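# Rehang the desk lamp's spring between arm and post

## Task

Put the fallen spring back on the desk lamp, spanning from the lamp's arm to its post, with each end hook seated around its own stud, so the lamp arm then holds itself up with nothing supporting it.

## Robot and tools

Robot: two xArm6 arms with parallel grippers, left_arm and right_arm. In the scene frame the origin sits at table-top height midway between the nominal bases; +z is up, +x points out over the table, and left_arm is on the +y side (arm names do not match image sides). Calibrated bases: left_arm at (+0.050, +0.372, 0) m, yawed very slightly (quat_wxyz +1.000, 0, 0, +0.009); right_arm at (-0.028, -0.327, 0) m with no rotation. Each arm reports its hand pose, velocities and targets in its own base frame. Fixed cameras and the table use the scene frame.

Gripper: the fingers point along the gripper's +z and close along its y. end_effector_position is the point between the pads when closed, roughly 2 cm short of the fingertips; closing pushes the tips about 10 mm further out along +z, mostly while the pads are still over 40 mm apart. Opening is always absolute: +1 is fully open (0.084 m) and -1 is closed. grip_measured uses the same scale. To hold something, keep commanding an opening well below grip_measured (further below squeezes harder, up to about 24 N per pad). Every call sends an opening, so to leave a gripper unchanged, resend its current command; a 0 there means half open.

Row layout, shared by execute_actions and move: one flat list of 14 numbers covering both arms, each in [-1, 1]. Order: left_arm dx, dy, dz, rx, ry, rz, opening, then right_arm the same 7. dx..rz are offsets, not poses, expressed along that arm's own base axes and measured from its Hand target as it was when the action or move began. 1.0 equals 0.6 m or 180 degrees. rx, ry, rz form a single rotation vector applied about the Hand target's position. Six zeros for an arm re-request its current Hand target.

execute_actions(actions, cameras): actions is a list of actions; each action is a table of up to 15 rows, one row per 1/30 s step, and the last row is held if the table is shorter than 15. Every row in an action counts from the same start pose, not from the row before. Repeating an offset in a later action moves the arm further. An empty list just returns the state and images. cameras picks which images come back: omitted, null or ["all"] gives all, [] gives none, and an unknown name invalidates the call.

move(target, speed, blend, opening_speed, blocking, cameras): sends each gripper along a straight path. target is one 14-number row, or a list of up to 15 rows. Every row is an offset from the Hand targets at the start, not from the previous row. speed is in m/s, from 0.002 to 1, default 0.25, with turning capped at twice that in rad/s; give one value or one per target. blend is in metres and rounds corners for lists. opening_speed is the rate of change on the -1..1 scale per second, at least 0.2. blocking=false returns after 0.5 s while the move keeps running. Paths do not avoid obstacles. Faster moves lag, drift and strike harder, and pushing a target past a contact presses harder. The total move is capped at 10 s. The result adds a move: line giving the ending (done, off_target, moving, held, fault) and limits (paced = pose clipped, held = steps withheld). An arm the ending does not name is done, meaning within 3 mm and 2 degrees of its target. This says nothing about contact.

wait(seconds 0-10): lets time pass while arms hold their commands. stop(): brakes a running move. zoom_image(camera, region [x0,y0,x1,y1] pixels, at most 504x504): gives a closer look at the latest image from cam_high, cam_low, cam_left_wrist or cam_right_wrist; each image is 672x504. clear_fault(arm): clears a torque fault that has already been reported. read_manual: licence text only. finished_scene(scene): ends the scene for good; call it only once the spring stays in place without the robot.

Controller behaviour: at every step the commanded pose is clipped to within 70 mm and 16 degrees of the measured pose. Hand target in a result is the last commanded pose after that clip, and the next offsets count from it. Grippers often stop short of it, and waiting does not close the gap. Send the missing distance as an offset instead. To end a push, or when a dragged arm pulls its target along, command the target back past the gripper. A clearance check blocks commands that bring the arms close together, but contact can still happen. A hard hit or press between the arms, including one gripper closing on the other's fingers, can fail the scene.

Results: each arm shows end_effector_position (m), quat_wxyz, velocities, Joint positions (the last value is the finger opening in m), Joint torques (positive means toward larger joint values; readings are offset and noisy), grip_measured and Tool commands. 'within noise' means the arm is still, and velocities are then omitted.

Faults to avoid: contact torque at a joint's load limit (waist 45.2, shoulder 45.3, elbow 27.9, forearm roll 27.9, wrist pitch 15, wrist roll 15.7 N m, with held weight counting) backs the arm off and stops it until clear_fault. A motor held at its torque limit for 1 s does the same. Heat builds from holding loads, stretched poses or pushing at unreachable targets. A MOTOR HOT line appears at 65 °C, and at 80 °C the arm is braked for 30-60 s or longer. Time also passes while you think. Anything falling or left off the table fails the task. Drops, releasing moving parts, slams and hard pushes lower the result; smooth, low-effort motion helps.

Each tool is called as a command line: name --argument value for each argument, lists and objects as JSON in quotes; but a table of rows of numbers goes row by row, as --pt "numbers of a row", without its own name.

## Session

execute_actions --actions '[]'

Scene clock: 0.00 s.
left_arm: end_effector_position=(+0.5881, +0.0825, +0.3552) grip_measured=+1.00 end_effector_quat_wxyz=(+0.741, -0.627, -0.188, -0.149) | right_arm: end_effector_position=(+0.6006, -0.0275, +0.2312) grip_measured=+1.00 end_effector_quat_wxyz=(-0.413, +0.810, +0.060, +0.411)
Joint positions: left_arm=[-0.314 0.742 -1.837 1.513 1.997 -0.948 0.084] | right_arm=[-0.368 0.284 -1.13 1.538 1.104 -1.517 0.084]
Joint velocities: within noise
Joint torques (N m): no reading
Motor temperatures (°C): left_arm=[34 34 35 30 30 42] | right_arm=[37 33 40 35 37 40]
Hand target: left_arm +0.5881, +0.0825, +0.3552; +0.741, -0.627, -0.188, -0.149 | right_arm +0.6006, -0.0275, +0.2312; -0.413, +0.810, +0.060, +0.411
Tool commands: left_gripper/opening=+1.0 right_gripper/opening=+1.0

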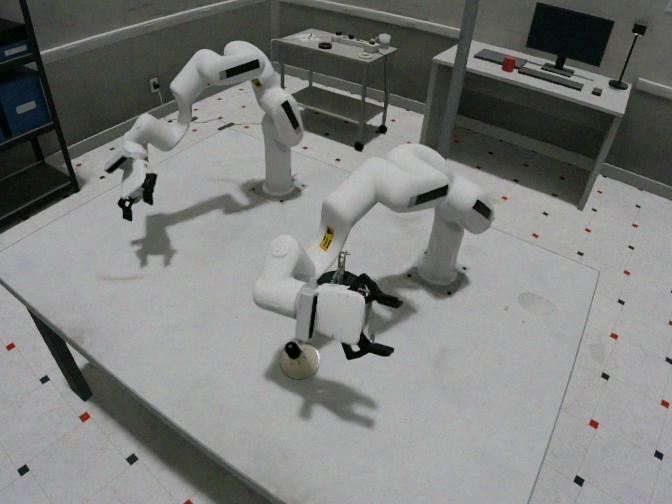

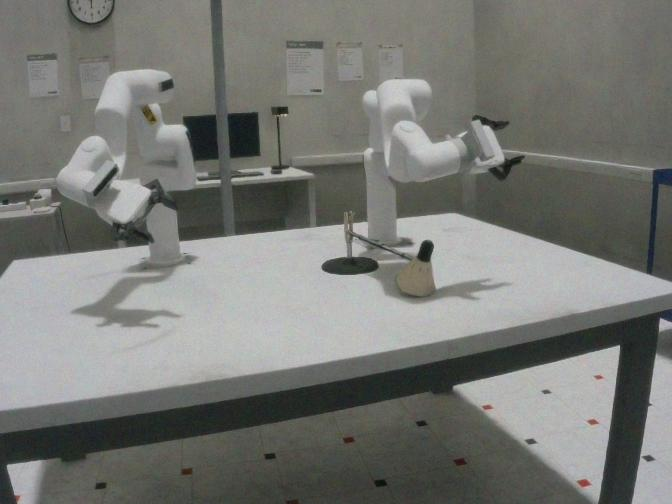

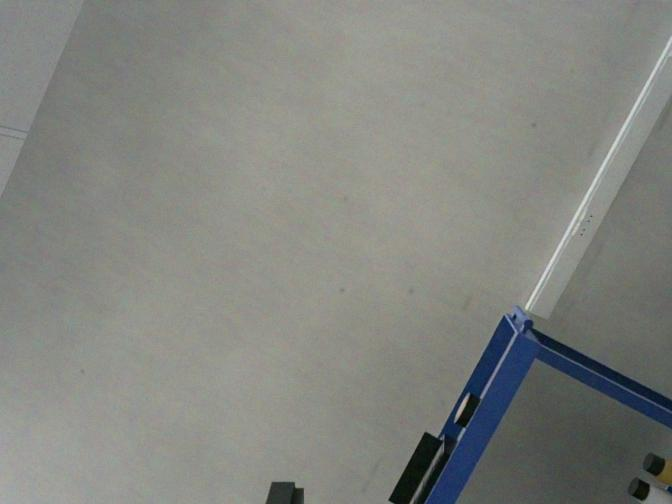

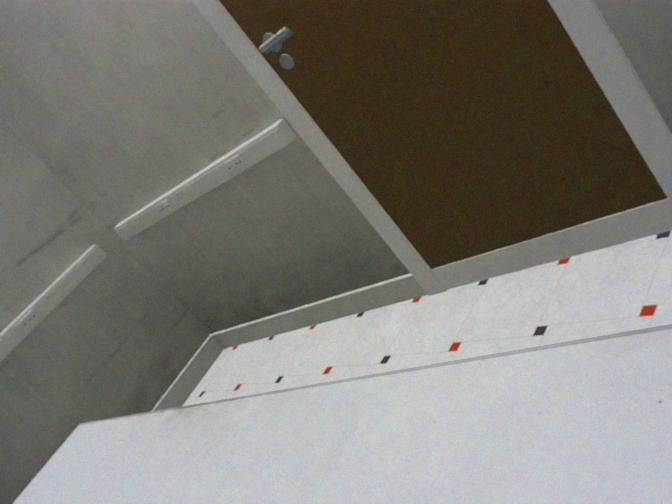

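zoom_image --camera "cam_low" --region '[300, 190, 468, 316]'

zoom_image --camera "cam_high" --region '[230, 230, 430, 400]'

Scaled by 3.000 from the camera's 672x504 image, which has a finer 960x720 frame.

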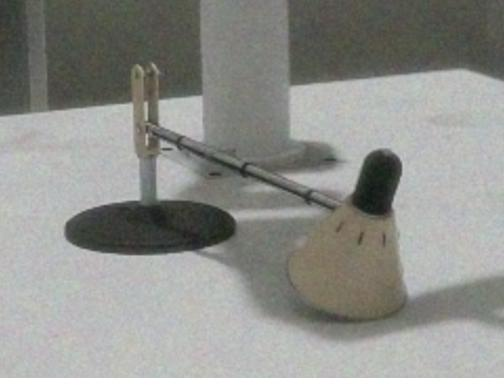

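Scaled by 2.520 from the camera's 672x504 image, which has a finer 960x720 frame.

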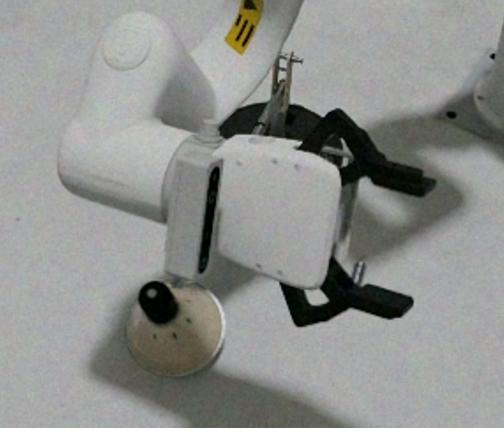

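move --target '[-0.3, 0.33, 0.1, 0, 0, 0, 1, 0, 0, 0, 0, 0, 0, 1]' --speed 0.3

Scene clock: 11.37 s.
left_arm: end_effector_position=(+0.4081, +0.2804, +0.4152) grip_measured=+1.00 end_effector_quat_wxyz=(+0.741, -0.627, -0.188, -0.149) | right_arm: end_effector_position=(+0.6006, -0.0275, +0.2312) grip_measured=+1.00 end_effector_quat_wxyz=(-0.413, +0.810, +0.060, +0.411)
Joint positions: left_arm=[0.056 -0.033 -0.932 1.668 1.682 -1.087 0.084] | right_arm=[-0.368 0.284 -1.13 1.538 1.104 -1.517 0.084]
Joint velocities: within noise
Joint torques (N m): left_arm=[3.46 -20.1 -12.31 2.13 -0.03 1.15] | right_arm=[0.39 -31.6 -22.78 0.4 0.57 0.01]
Motor temperatures (°C): left_arm=[34 36 39 31 31 42] | right_arm=[37 34 45 35 37 40]
Hand target: left_arm +0.4081, +0.2805, +0.4152; +0.741, -0.627, -0.188, -0.149 | right_arm +0.6006, -0.0275, +0.2312; -0.413, +0.810, +0.060, +0.411
Off the commanded pose: left_arm 0.000 m, 0 deg | right_arm 0.000 m, 0 deg.
move: done

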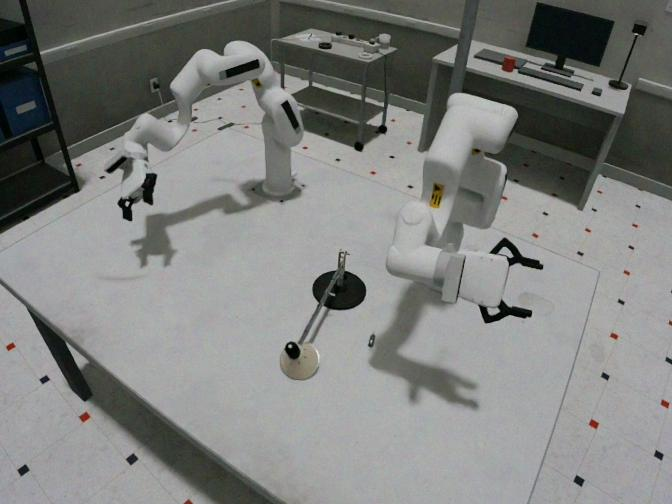

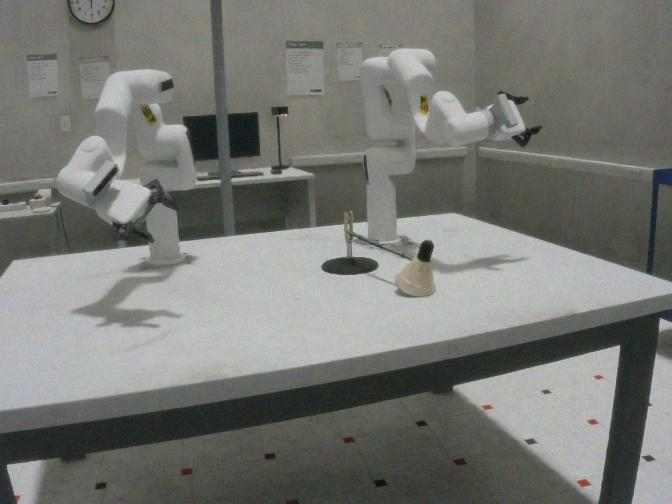

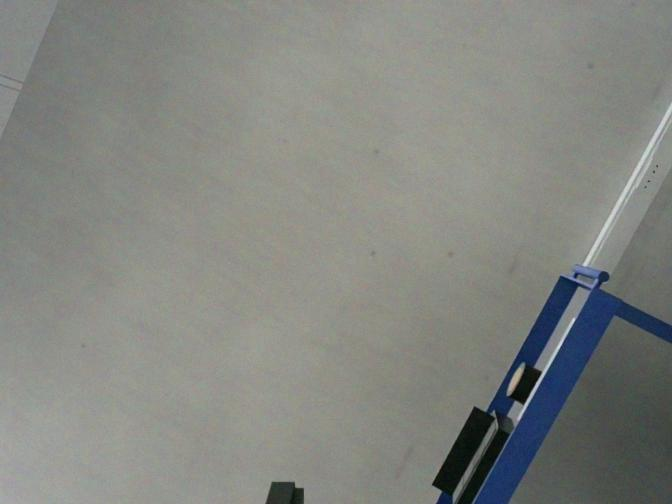

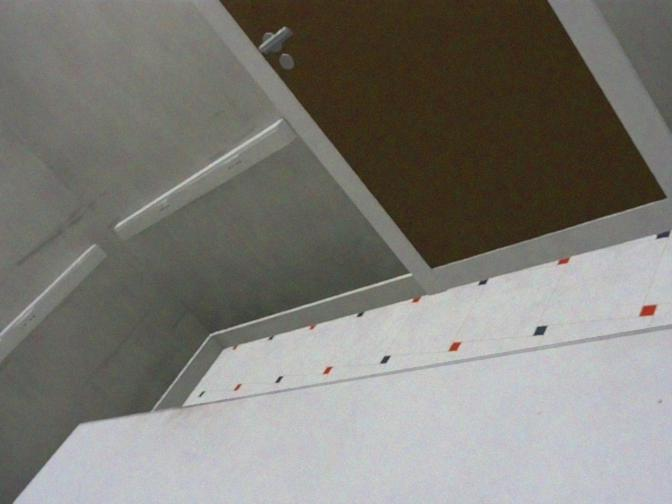

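zoom_image --camera "cam_high" --region '[300, 240, 400, 315]'

zoom_image --camera "cam_high" --region '[260, 310, 400, 415]'

Scaled by 5.040 from the camera's 672x504 image, which has a finer 960x720 frame.

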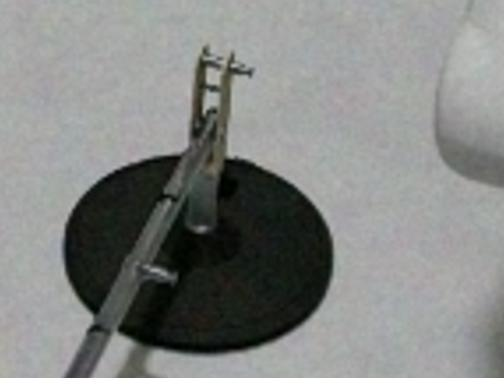

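Scaled by 3.600 from the camera's 672x504 image, which has a finer 960x720 frame.

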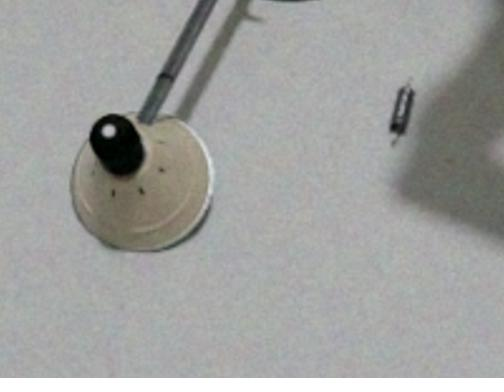

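move --target '[-0.147, -0.534, -0.242, -0.547, 0.013, -0.055, 1, 0, 0, 0, 0, 0, 0, 1]' --speed 0.3

Scene clock: 74.30 s.
left_arm: end_effector_position=(+0.3199, -0.0399, +0.2700) grip_measured=+1.00 end_effector_quat_wxyz=(+0.001, +0.985, +0.174, +0.000) | right_arm: end_effector_position=(+0.6006, -0.0275, +0.2312) grip_measured=+1.00 end_effector_quat_wxyz=(-0.413, +0.810, +0.060, +0.411)
Joint positions: left_arm=[-0.123 -0.555 -0.749 -0.002 1.304 -0.471 0.084] | right_arm=[-0.368 0.284 -1.13 1.538 1.104 -1.517 0.084]
Joint velocities: within noise
Joint torques (N m): left_arm=[3.52 -12.71 -13.63 -1.1 -2.54 0.92] | right_arm=[1.09 -31.12 -23.18 0.16 0.31 0.17]
Motor temperatures (°C): left_arm=[34 37 45 31 31 42] | right_arm=[37 36 51 35 37 40]
Hand target: left_arm +0.3199, -0.0399, +0.2700; +0.001, +0.985, +0.174, +0.000 | right_arm +0.6006, -0.0275, +0.2312; -0.413, +0.810, +0.060, +0.411
Off the commanded pose: left_arm 0.000 m, 0 deg | right_arm 0.000 m, 0 deg.
move: done

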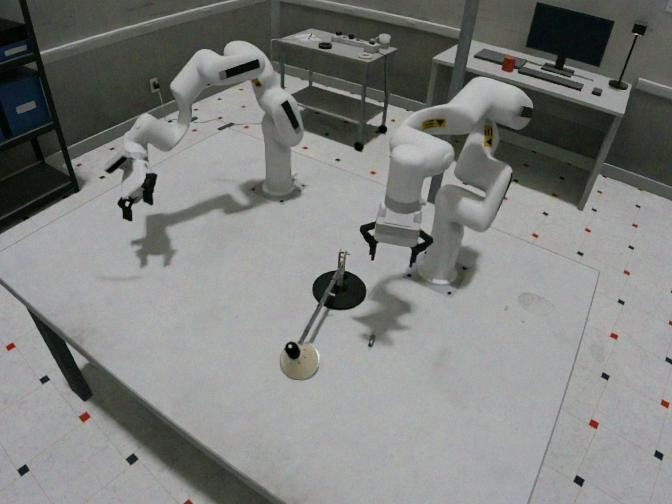

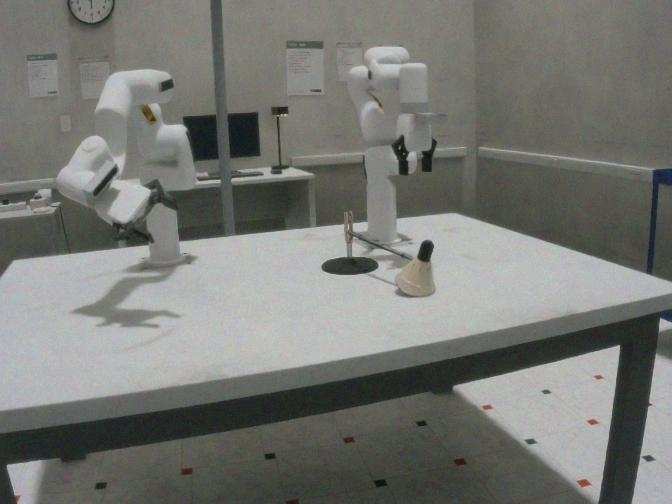

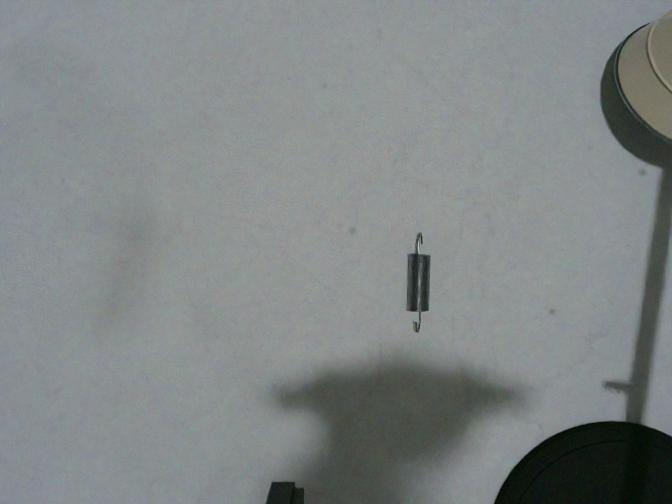

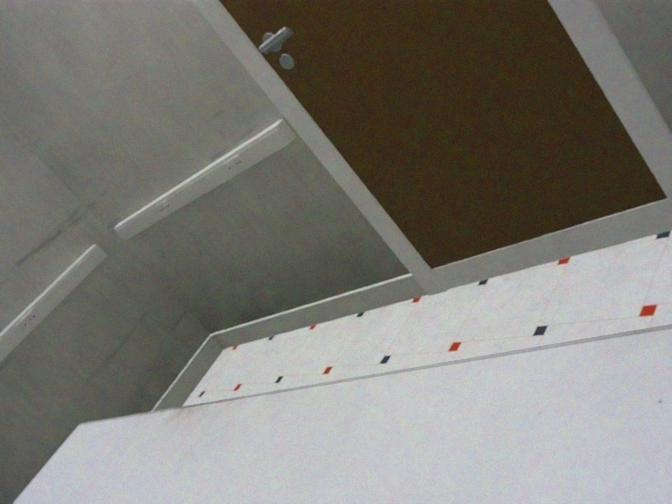

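Excellent view of the spring.

zoom_image --camera "cam_left_wrist" --region '[360, 220, 480, 345]'

zoom_image --camera "cam_left_wrist" --region '[472, 300, 672, 504]'

Scaled by 4.032 from the camera's 672x504 image, which has a finer 960x720 frame.

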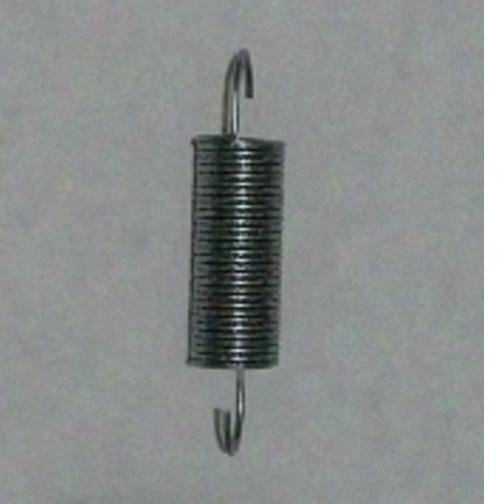

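Scaled by 2.471 from the camera's 672x504 image, which has a finer 960x720 frame.

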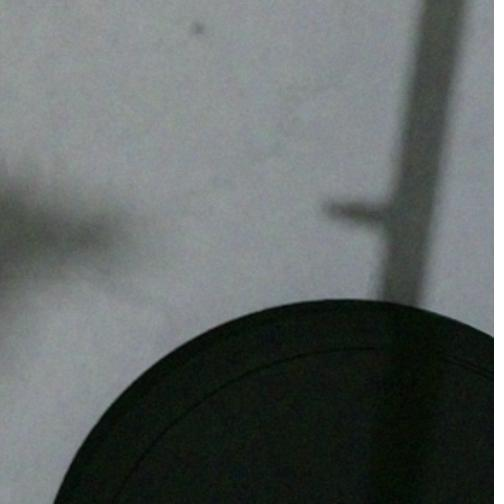

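move --target '[0, 0, -0.2, 0, 0, 0, 1, 0, 0, 0, 0, 0, 0, 1]' --speed 0.25 --cameras '["cam_left_wrist"]'

zoom_image --camera "cam_left_wrist" --region '[380, 180, 560, 400]'

zoom_image --camera "cam_left_wrist" --region '[230, 430, 330, 504]'

Scene clock: 91.43 s.
left_arm: end_effector_position=(+0.3199, -0.0399, +0.1500) grip_measured=+1.00 end_effector_quat_wxyz=(+0.001, +0.985, +0.174, +0.000) | right_arm: end_effector_position=(+0.6006, -0.0275, +0.2312) grip_measured=+1.00 end_effector_quat_wxyz=(-0.413, +0.810, +0.060, +0.411)
Joint positions: left_arm=[-0.123 -0.442 -0.479 -0.002 0.92 -0.471 0.084] | right_arm=[-0.368 0.284 -1.13 1.538 1.104 -1.517 0.084]
Joint velocities: within noise
Joint torques (N m): left_arm=[-3.33 -3.46 -13.05 -1.25 -2.68 1.23] | right_arm=[1.63 -30.64 -23.39 0.08 0.14 0.21]
Motor temperatures (°C): left_arm=[34 36 46 31 31 42] | right_arm=[37 36 51 35 37 40]
Hand target: left_arm +0.3199, -0.0399, +0.1500; +0.001, +0.985, +0.174, +0.000 | right_arm +0.6006, -0.0275, +0.2312; -0.413, +0.810, +0.060, +0.411
Off the commanded pose: left_arm 0.000 m, 0 deg | right_arm 0.000 m, 0 deg.
move: done
Images, in order (width x height): cam_left_wrist 672x504.

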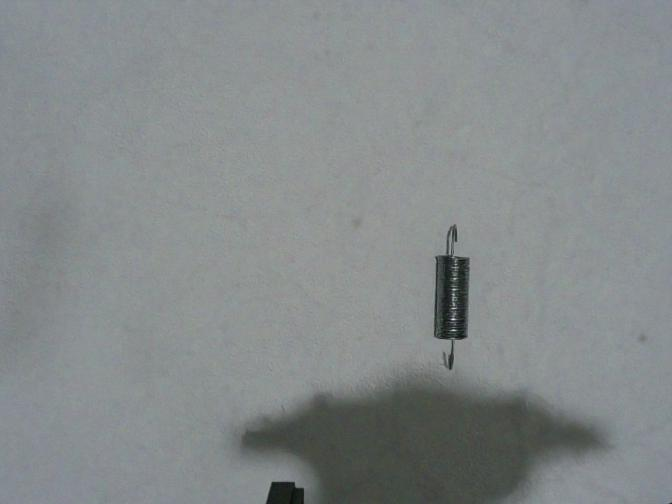

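Scaled by 2.291 from the camera's 672x504 image, which has a finer 960x720 frame.

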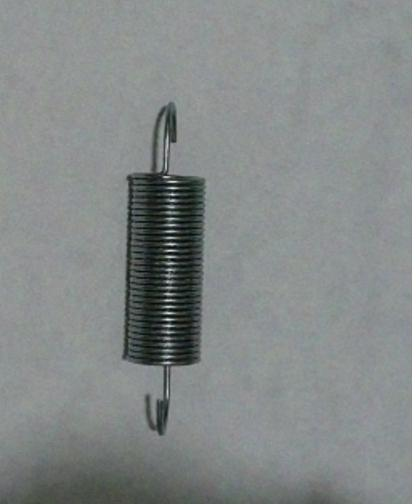

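Scaled by 5.040 from the camera's 672x504 image, which has a finer 960x720 frame.

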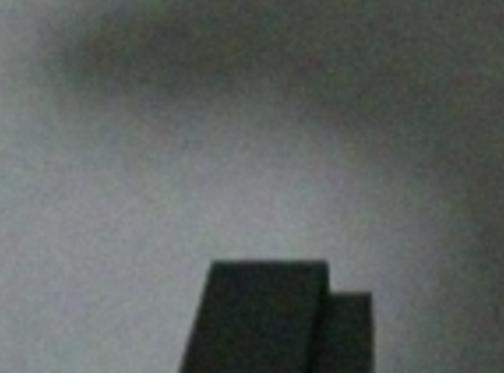

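move --target '[-0.023, -0.038, 0.09, -0.219, -0.168, -0.769, 1, 0, 0, 0, 0, 0, 0, 1]' --speed 0.35

Scene clock: 136.43 s.
left_arm: end_effector_position=(+0.3061, -0.0627, +0.2040) grip_measured=+1.00 end_effector_quat_wxyz=(-0.288, -0.436, +0.840, -0.149) | right_arm: end_effector_position=(+0.6006, -0.0275, +0.2312) grip_measured=+1.00 end_effector_quat_wxyz=(-0.413, +0.810, +0.060, +0.411)
Joint positions: left_arm=[0.153 -0.177 -0.832 -0.457 1.51 2.485 0.084] | right_arm=[-0.368 0.284 -1.13 1.538 1.104 -1.517 0.084]
Joint velocities: within noise
Joint torques (N m): left_arm=[-3.56 -7.45 -17.37 0.33 0.72 1.17] | right_arm=[2.06 -30.17 -24.27 -0.39 -0.12 0.38]
Motor temperatures (°C): left_arm=[34 35 48 30 32 42] | right_arm=[37 36 52 35 37 40]
Hand target: left_arm +0.3061, -0.0627, +0.2040; -0.288, -0.436, +0.840, -0.149 | right_arm +0.6006, -0.0275, +0.2312; -0.413, +0.810, +0.060, +0.411
Off the commanded pose: left_arm 0.000 m, 0 deg | right_arm 0.000 m, 0 deg.
move: done

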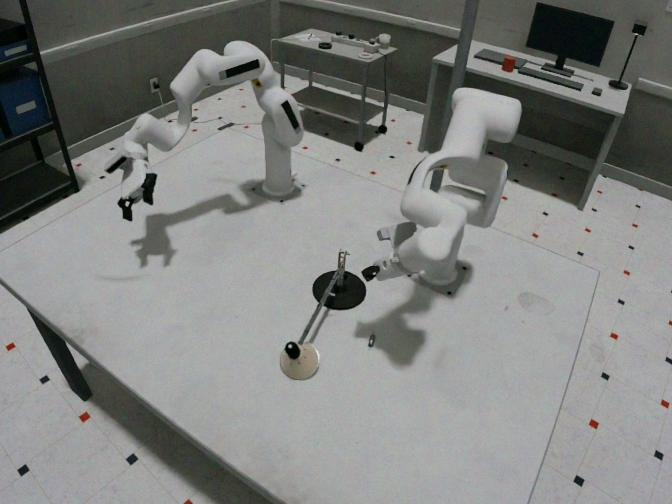

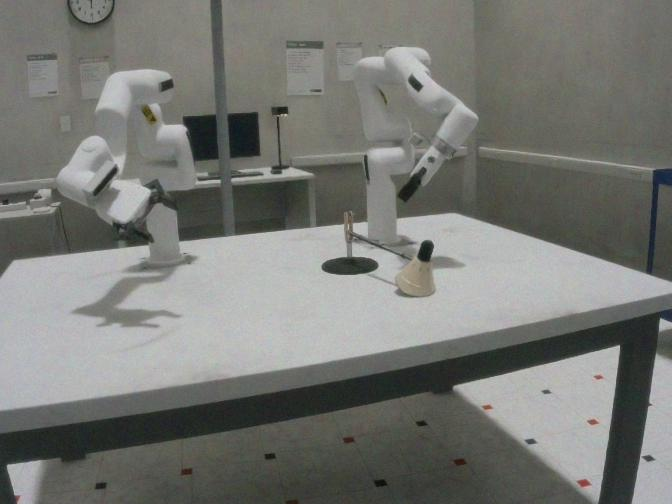

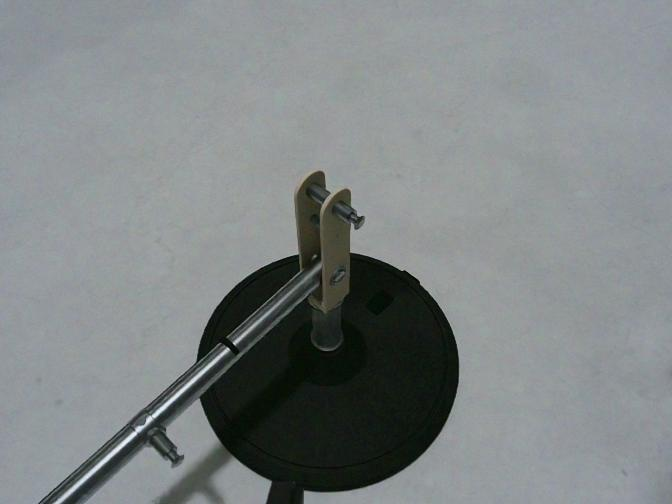

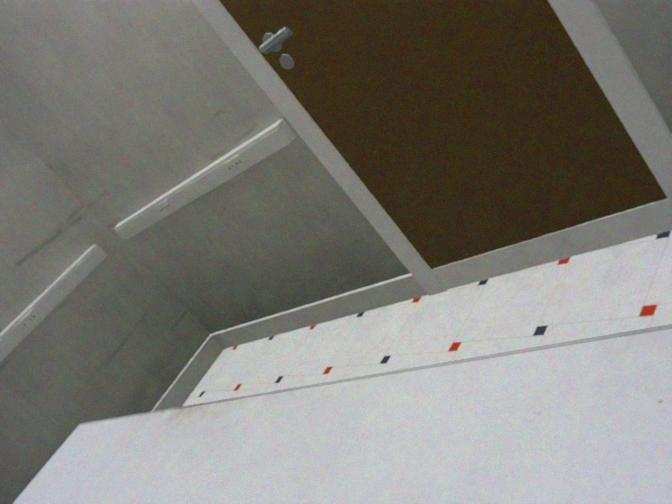

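Great view.

zoom_image --camera "cam_left_wrist" --region '[270, 150, 400, 290]'

zoom_image --camera "cam_left_wrist" --region '[90, 380, 220, 490]'

Scaled by 3.600 from the camera's 672x504 image, which has a finer 960x720 frame.

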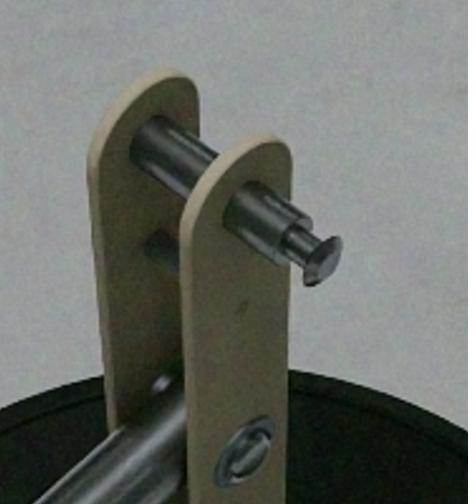

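Scaled by 3.877 from the camera's 672x504 image, which has a finer 960x720 frame.

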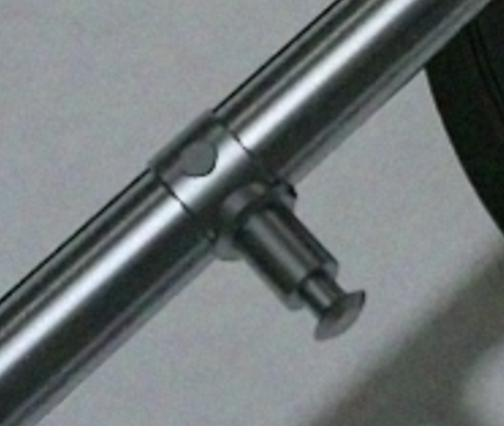

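move --pt "0.023 0.038 0.077 0.219 0.168 0.769 1 0 0 0 0 0 0 1" --pt "0.158 0.05 -0.187 -0.0804 -0.572 -0.534 1 0 0 0 0 0 0 1" --speed 0.4

Scene clock: 268.20 s.
left_arm: end_effector_position=(+0.4009, -0.0327, +0.0918) grip_measured=+1.00 end_effector_quat_wxyz=(+0.345, +0.525, +0.739, -0.245) | right_arm: end_effector_position=(+0.6006, -0.0275, +0.2312) grip_measured=+1.00 end_effector_quat_wxyz=(-0.413, +0.810, +0.060, +0.411)
Joint positions: left_arm=[0.311 0.065 -0.625 -1.169 0.983 -0.691 0.084] | right_arm=[-0.368 0.284 -1.13 1.538 1.104 -1.517 0.084]
Joint velocities: within noise
Joint torques (N m): left_arm=[3.69 -9.21 -9.47 -1.64 -0.97 1.18] | right_arm=[2.6 -29.38 -24.67 -0.85 -0.56 0.61]
Motor temperatures (°C): left_arm=[34 35 50 30 31 42] | right_arm=[36 36 54 35 37 39]
Hand target: left_arm +0.4009, -0.0327, +0.0918; +0.345, +0.525, +0.739, -0.245 | right_arm +0.6006, -0.0275, +0.2312; -0.413, +0.810, +0.060, +0.411
Off the commanded pose: left_arm 0.000 m, 0 deg | right_arm 0.000 m, 0 deg.
move: done

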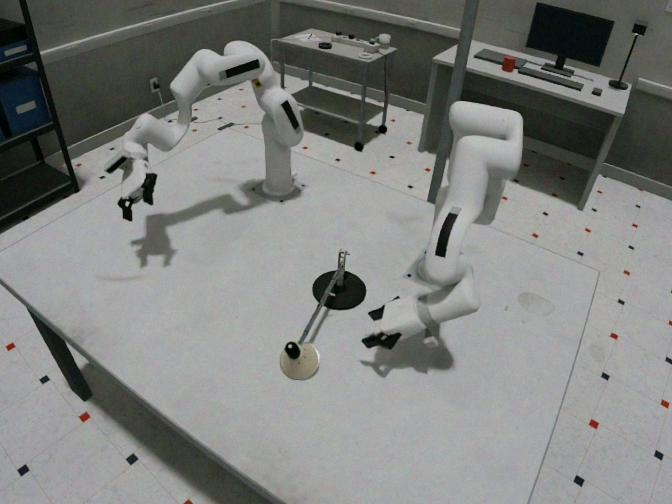

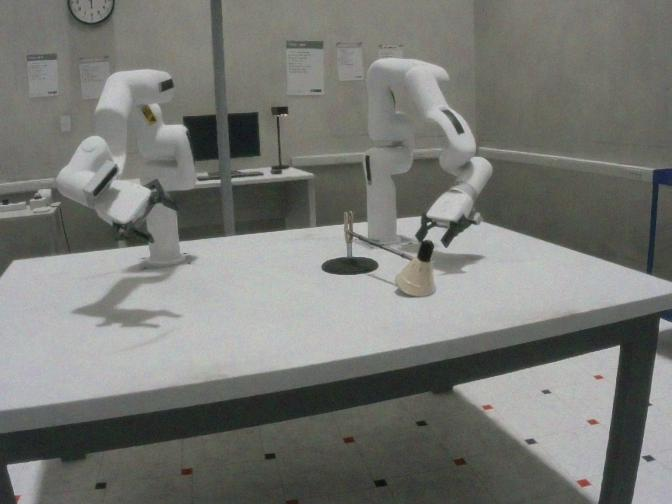

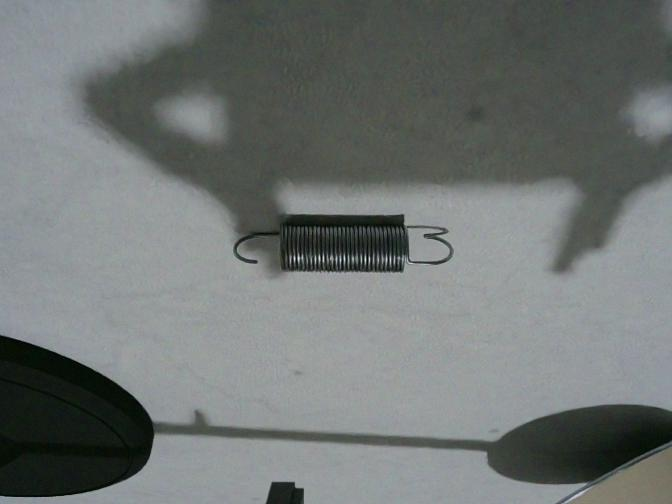

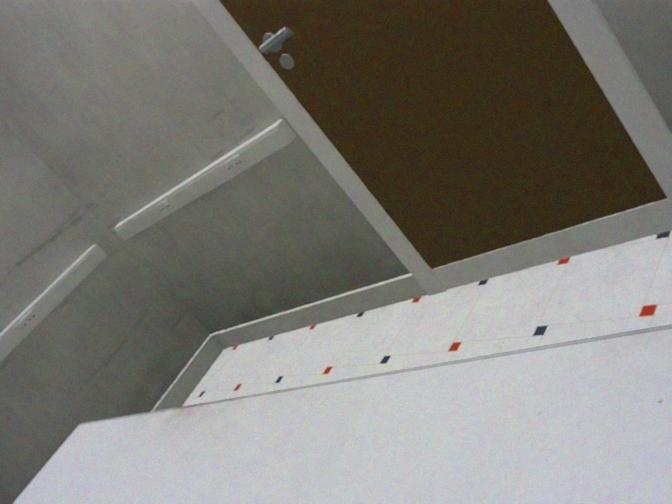

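zoom_image --camera "cam_left_wrist" --region '[215, 190, 475, 290]'

zoom_image --camera "cam_left_wrist" --region '[385, 205, 475, 280]'

zoom_image --camera "cam_left_wrist" --region '[215, 205, 305, 280]'

Scaled by 1.938 from the camera's 672x504 image, which has a finer 960x720 frame.

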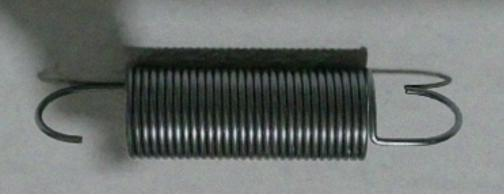

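Scaled by 5.600 from the camera's 672x504 image, which has a finer 960x720 frame.

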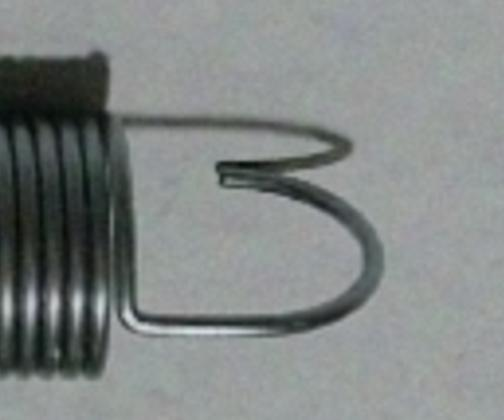

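Scaled by 5.600 from the camera's 672x504 image, which has a finer 960x720 frame.

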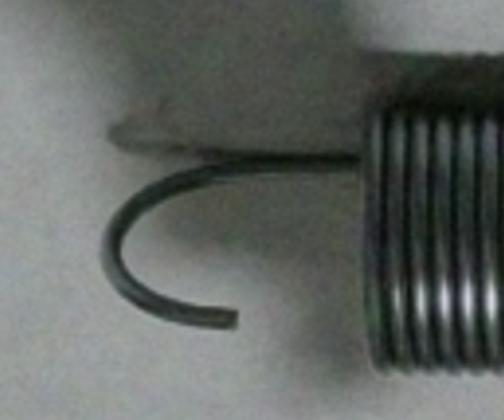

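move --target '[-0.0565, -0.163, 0.2147, -0.0853, 0.0081, -0.2718, 1, 0, 0, 0, 0, 0, 0, 1]' --speed 0.35 --cameras '["cam_left_wrist", "cam_high"]'

Scene clock: 317.23 s.
left_arm: end_effector_position=(+0.3670, -0.1305, +0.2206) grip_measured=+1.00 end_effector_quat_wxyz=(+0.269, +0.731, +0.422, -0.465) | right_arm: end_effector_position=(+0.6006, -0.0275, +0.2312) grip_measured=+1.00 end_effector_quat_wxyz=(-0.413, +0.810, +0.060, +0.411)
Joint positions: left_arm=[0.159 0.226 -1.13 -0.798 1.759 -0.669 0.084] | right_arm=[-0.368 0.284 -1.13 1.538 1.104 -1.517 0.084]
Joint velocities: within noise
Joint torques (N m): left_arm=[-3.61 -13.23 -16.71 -0.02 1.57 1.21] | right_arm=[2.32 -28.93 -24.61 -0.94 -0.72 0.68]
Motor temperatures (°C): left_arm=[34 35 45 30 31 42] | right_arm=[36 36 55 35 37 39]
Hand target: left_arm +0.3670, -0.1305, +0.2206; +0.269, +0.731, +0.422, -0.465 | right_arm +0.6006, -0.0275, +0.2312; -0.413, +0.810, +0.060, +0.411
Off the commanded pose: left_arm 0.000 m, 0 deg | right_arm 0.000 m, 0 deg.
move: done
Images, in order (width x height): cam_high 672x504, cam_left_wrist 672x504.

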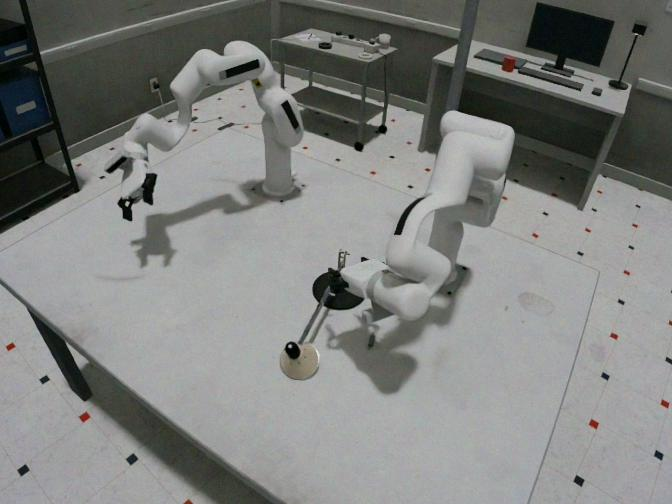

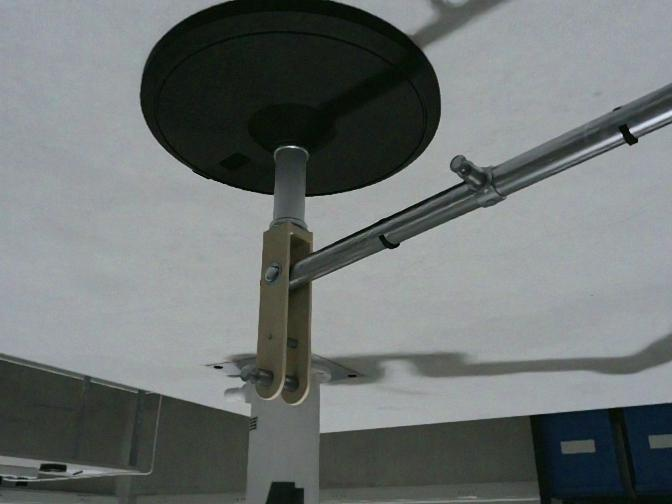

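zoom_image --camera "cam_left_wrist" --region '[220, 210, 350, 410]'

zoom_image --camera "cam_left_wrist" --region '[420, 130, 540, 230]'

Scaled by 2.520 from the camera's 672x504 image, which has a finer 960x720 frame.

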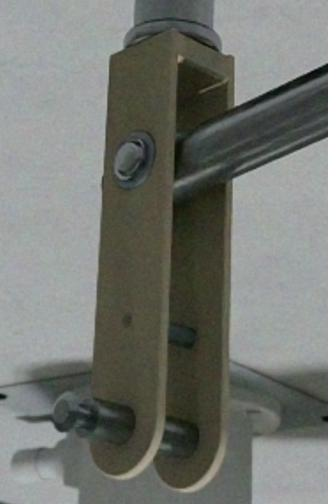

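Scaled by 4.200 from the camera's 672x504 image, which has a finer 960x720 frame.

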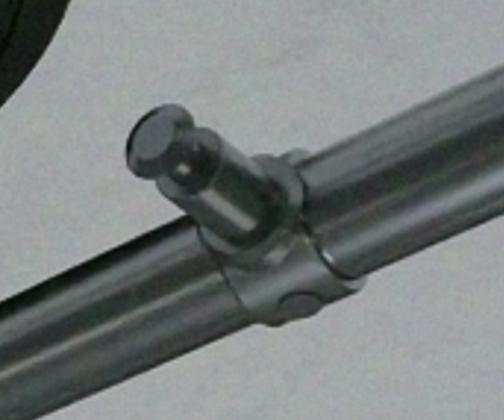

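move --target '[0.0033, 0.1533, -0.1843, 0.3506, 0.2895, 0.6692, -0.19, 0, 0, 0, 0, 0, 0, 1]' --speed 0.35 --cameras '["cam_left_wrist", "cam_high"]'

Scene clock: 467.60 s.
left_arm: end_effector_position=(+0.3690, -0.0386, +0.1101) grip_measured=-0.20 end_effector_quat_wxyz=(+0.000, -0.165, +0.986, +0.000) | right_arm: end_effector_position=(+0.6006, -0.0275, +0.2312) grip_measured=+1.00 end_effector_quat_wxyz=(-0.413, +0.810, +0.060, +0.411)
Joint positions: left_arm=[-0.104 -0.176 -0.583 -0.001 0.759 -3.577 0.035] | right_arm=[-0.368 0.284 -1.13 1.538 1.104 -1.517 0.084]
Joint velocities: within noise
Joint torques (N m): left_arm=[-3.46 -6.91 -16.94 0.82 -0.24 -1.3] | right_arm=[2.43 -28.43 -24.58 -1.04 -0.73 0.79]
Motor temperatures (°C): left_arm=[34 36 50 30 31 42] | right_arm=[36 36 56 34 37 39]
Hand target: left_arm +0.3690, -0.0386, +0.1101; +0.000, -0.165, +0.986, +0.000 | right_arm +0.6006, -0.0275, +0.2312; -0.413, +0.810, +0.060, +0.411
Off the commanded pose: left_arm 0.000 m, 0 deg | right_arm 0.000 m, 0 deg.
move: done
Images, in order (width x height): cam_high 672x504, cam_left_wrist 672x504.

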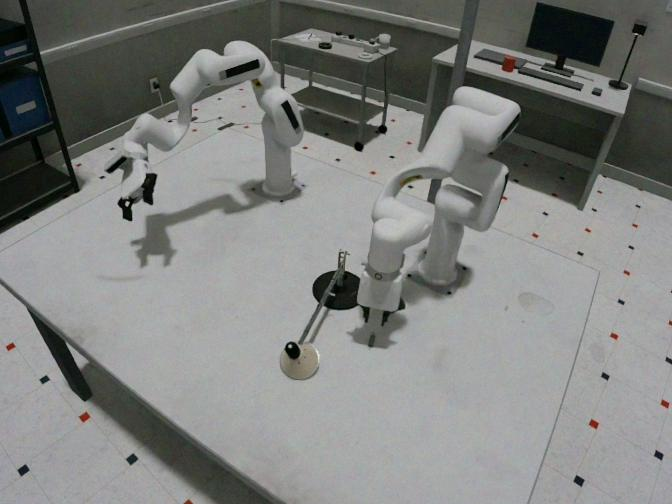

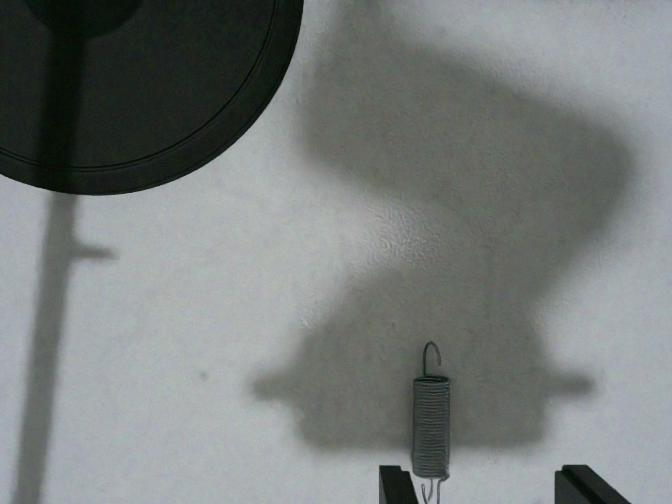

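zoom_image --camera "cam_left_wrist" --region '[370, 330, 500, 504]'

Scaled by 2.897 from the camera's 672x504 image, which has a finer 960x720 frame.

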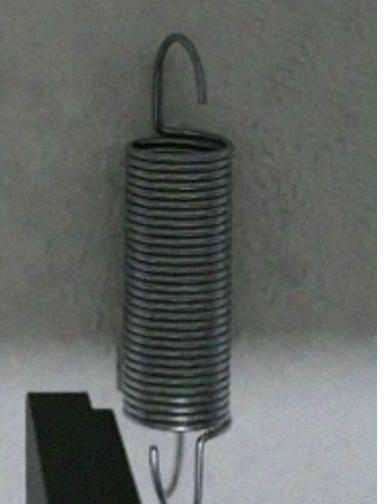

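move --target '[-0.001, 0.003, -0.1367, 0, 0, 0, -0.19, 0, 0, 0, 0, 0, 0, 1]' --speed 0.15 --cameras '["cam_left_wrist", "cam_high", "cam_low"]'

Scene clock: 477.20 s.
left_arm: end_effector_position=(+0.3684, -0.0368, +0.0281) grip_measured=-0.20 end_effector_quat_wxyz=(+0.000, -0.165, +0.986, +0.000) | right_arm: end_effector_position=(+0.6006, -0.0275, +0.2312) grip_measured=+1.00 end_effector_quat_wxyz=(-0.413, +0.810, +0.060, +0.411)
Joint positions: left_arm=[-0.099 0.052 -0.528 -0.001 0.475 -3.572 0.035] | right_arm=[-0.368 0.284 -1.13 1.538 1.104 -1.517 0.084]
Joint velocities: within noise
Joint torques (N m): left_arm=[3.68 -8.48 -14.27 -1.17 -2.3 1.21] | right_arm=[2.4 -27.96 -24.35 -0.92 -0.73 0.81]
Motor temperatures (°C): left_arm=[34 35 51 30 31 42] | right_arm=[36 36 56 34 37 39]
Hand target: left_arm +0.3684, -0.0368, +0.0280; +0.000, -0.165, +0.986, +0.000 | right_arm +0.6006, -0.0275, +0.2312; -0.413, +0.810, +0.060, +0.411
Off the commanded pose: left_arm 0.000 m, 0 deg | right_arm 0.000 m, 0 deg.
move: done
Images, in order (width x height): cam_high 672x504, cam_low 672x504, cam_left_wrist 672x504.

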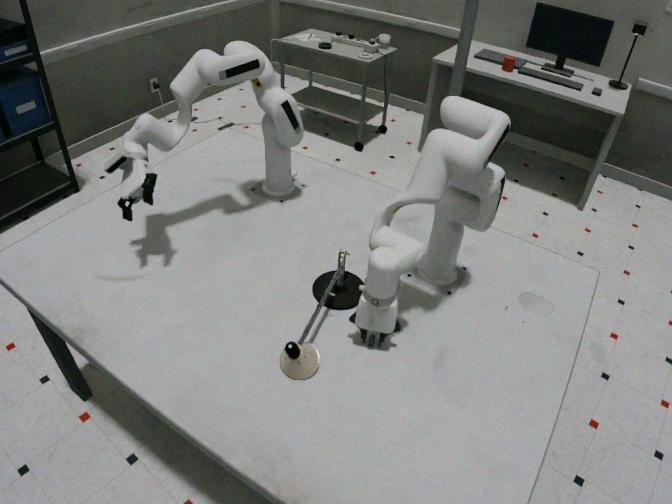

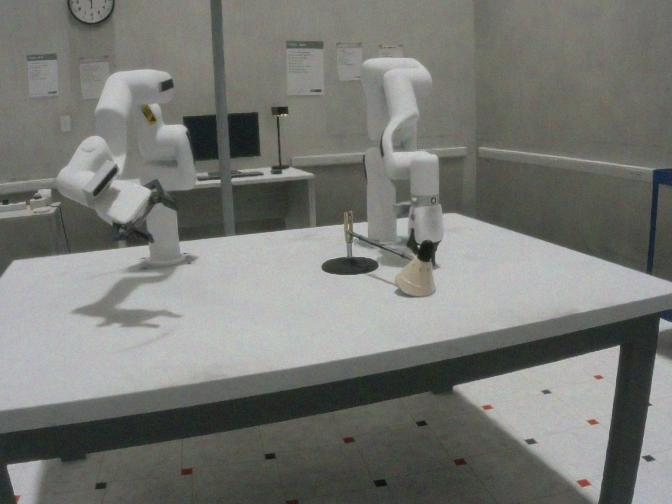

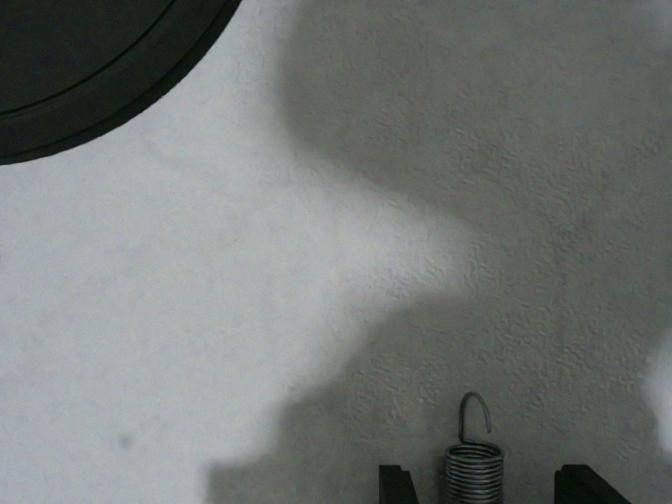

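move --pt "0 0 -0.0083 0 0 0 -0.19 0 0 0 0 0 0 1" --pt "-0.0087 0.0252 -0.0083 0 0 0 -0.19 0 0 0 0 0 0 1" --speed 0.03 --cameras '["cam_left_wrist"]'

zoom_image --camera "cam_left_wrist" --region '[370, 350, 570, 504]'

Scene clock: 491.60 s.
left_arm: end_effector_position=(+0.3632, -0.0217, +0.0231) grip_measured=-0.20 end_effector_quat_wxyz=(+0.000, -0.165, +0.986, +0.000) | right_arm: end_effector_position=(+0.6006, -0.0275, +0.2312) grip_measured=+1.00 end_effector_quat_wxyz=(-0.413, +0.810, +0.060, +0.411)
Joint positions: left_arm=[-0.06 0.051 -0.504 -0.001 0.453 -3.532 0.035] | right_arm=[-0.368 0.284 -1.13 1.538 1.104 -1.517 0.084]
Joint velocities: within noise
Joint torques (N m): left_arm=[3.43 -18.31 -8.88 -1.59 -2.33 1.13] | right_arm=[2.43 -27.55 -24.49 -0.92 -0.75 0.78]
Motor temperatures (°C): left_arm=[34 35 49 30 32 42] | right_arm=[36 36 57 34 37 39]
Hand target: left_arm +0.3632, -0.0216, +0.0231; +0.000, -0.165, +0.986, +0.000 | right_arm +0.6006, -0.0275, +0.2312; -0.413, +0.810, +0.060, +0.411
Off the commanded pose: left_arm 0.000 m, 0 deg | right_arm 0.000 m, 0 deg.
move: done
Images, in order (width x height): cam_left_wrist 672x504.

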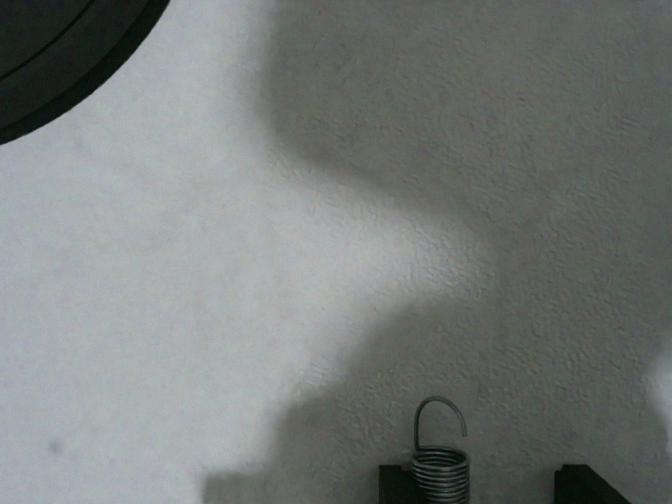

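Scaled by 2.520 from the camera's 672x504 image, which has a finer 960x720 frame.

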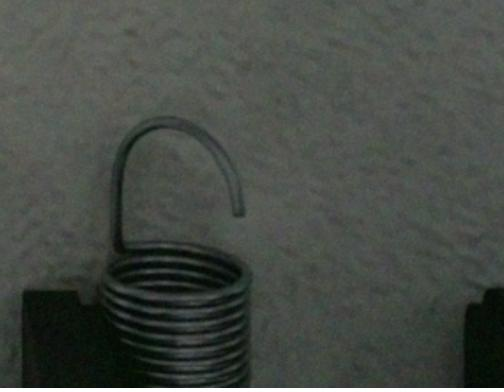

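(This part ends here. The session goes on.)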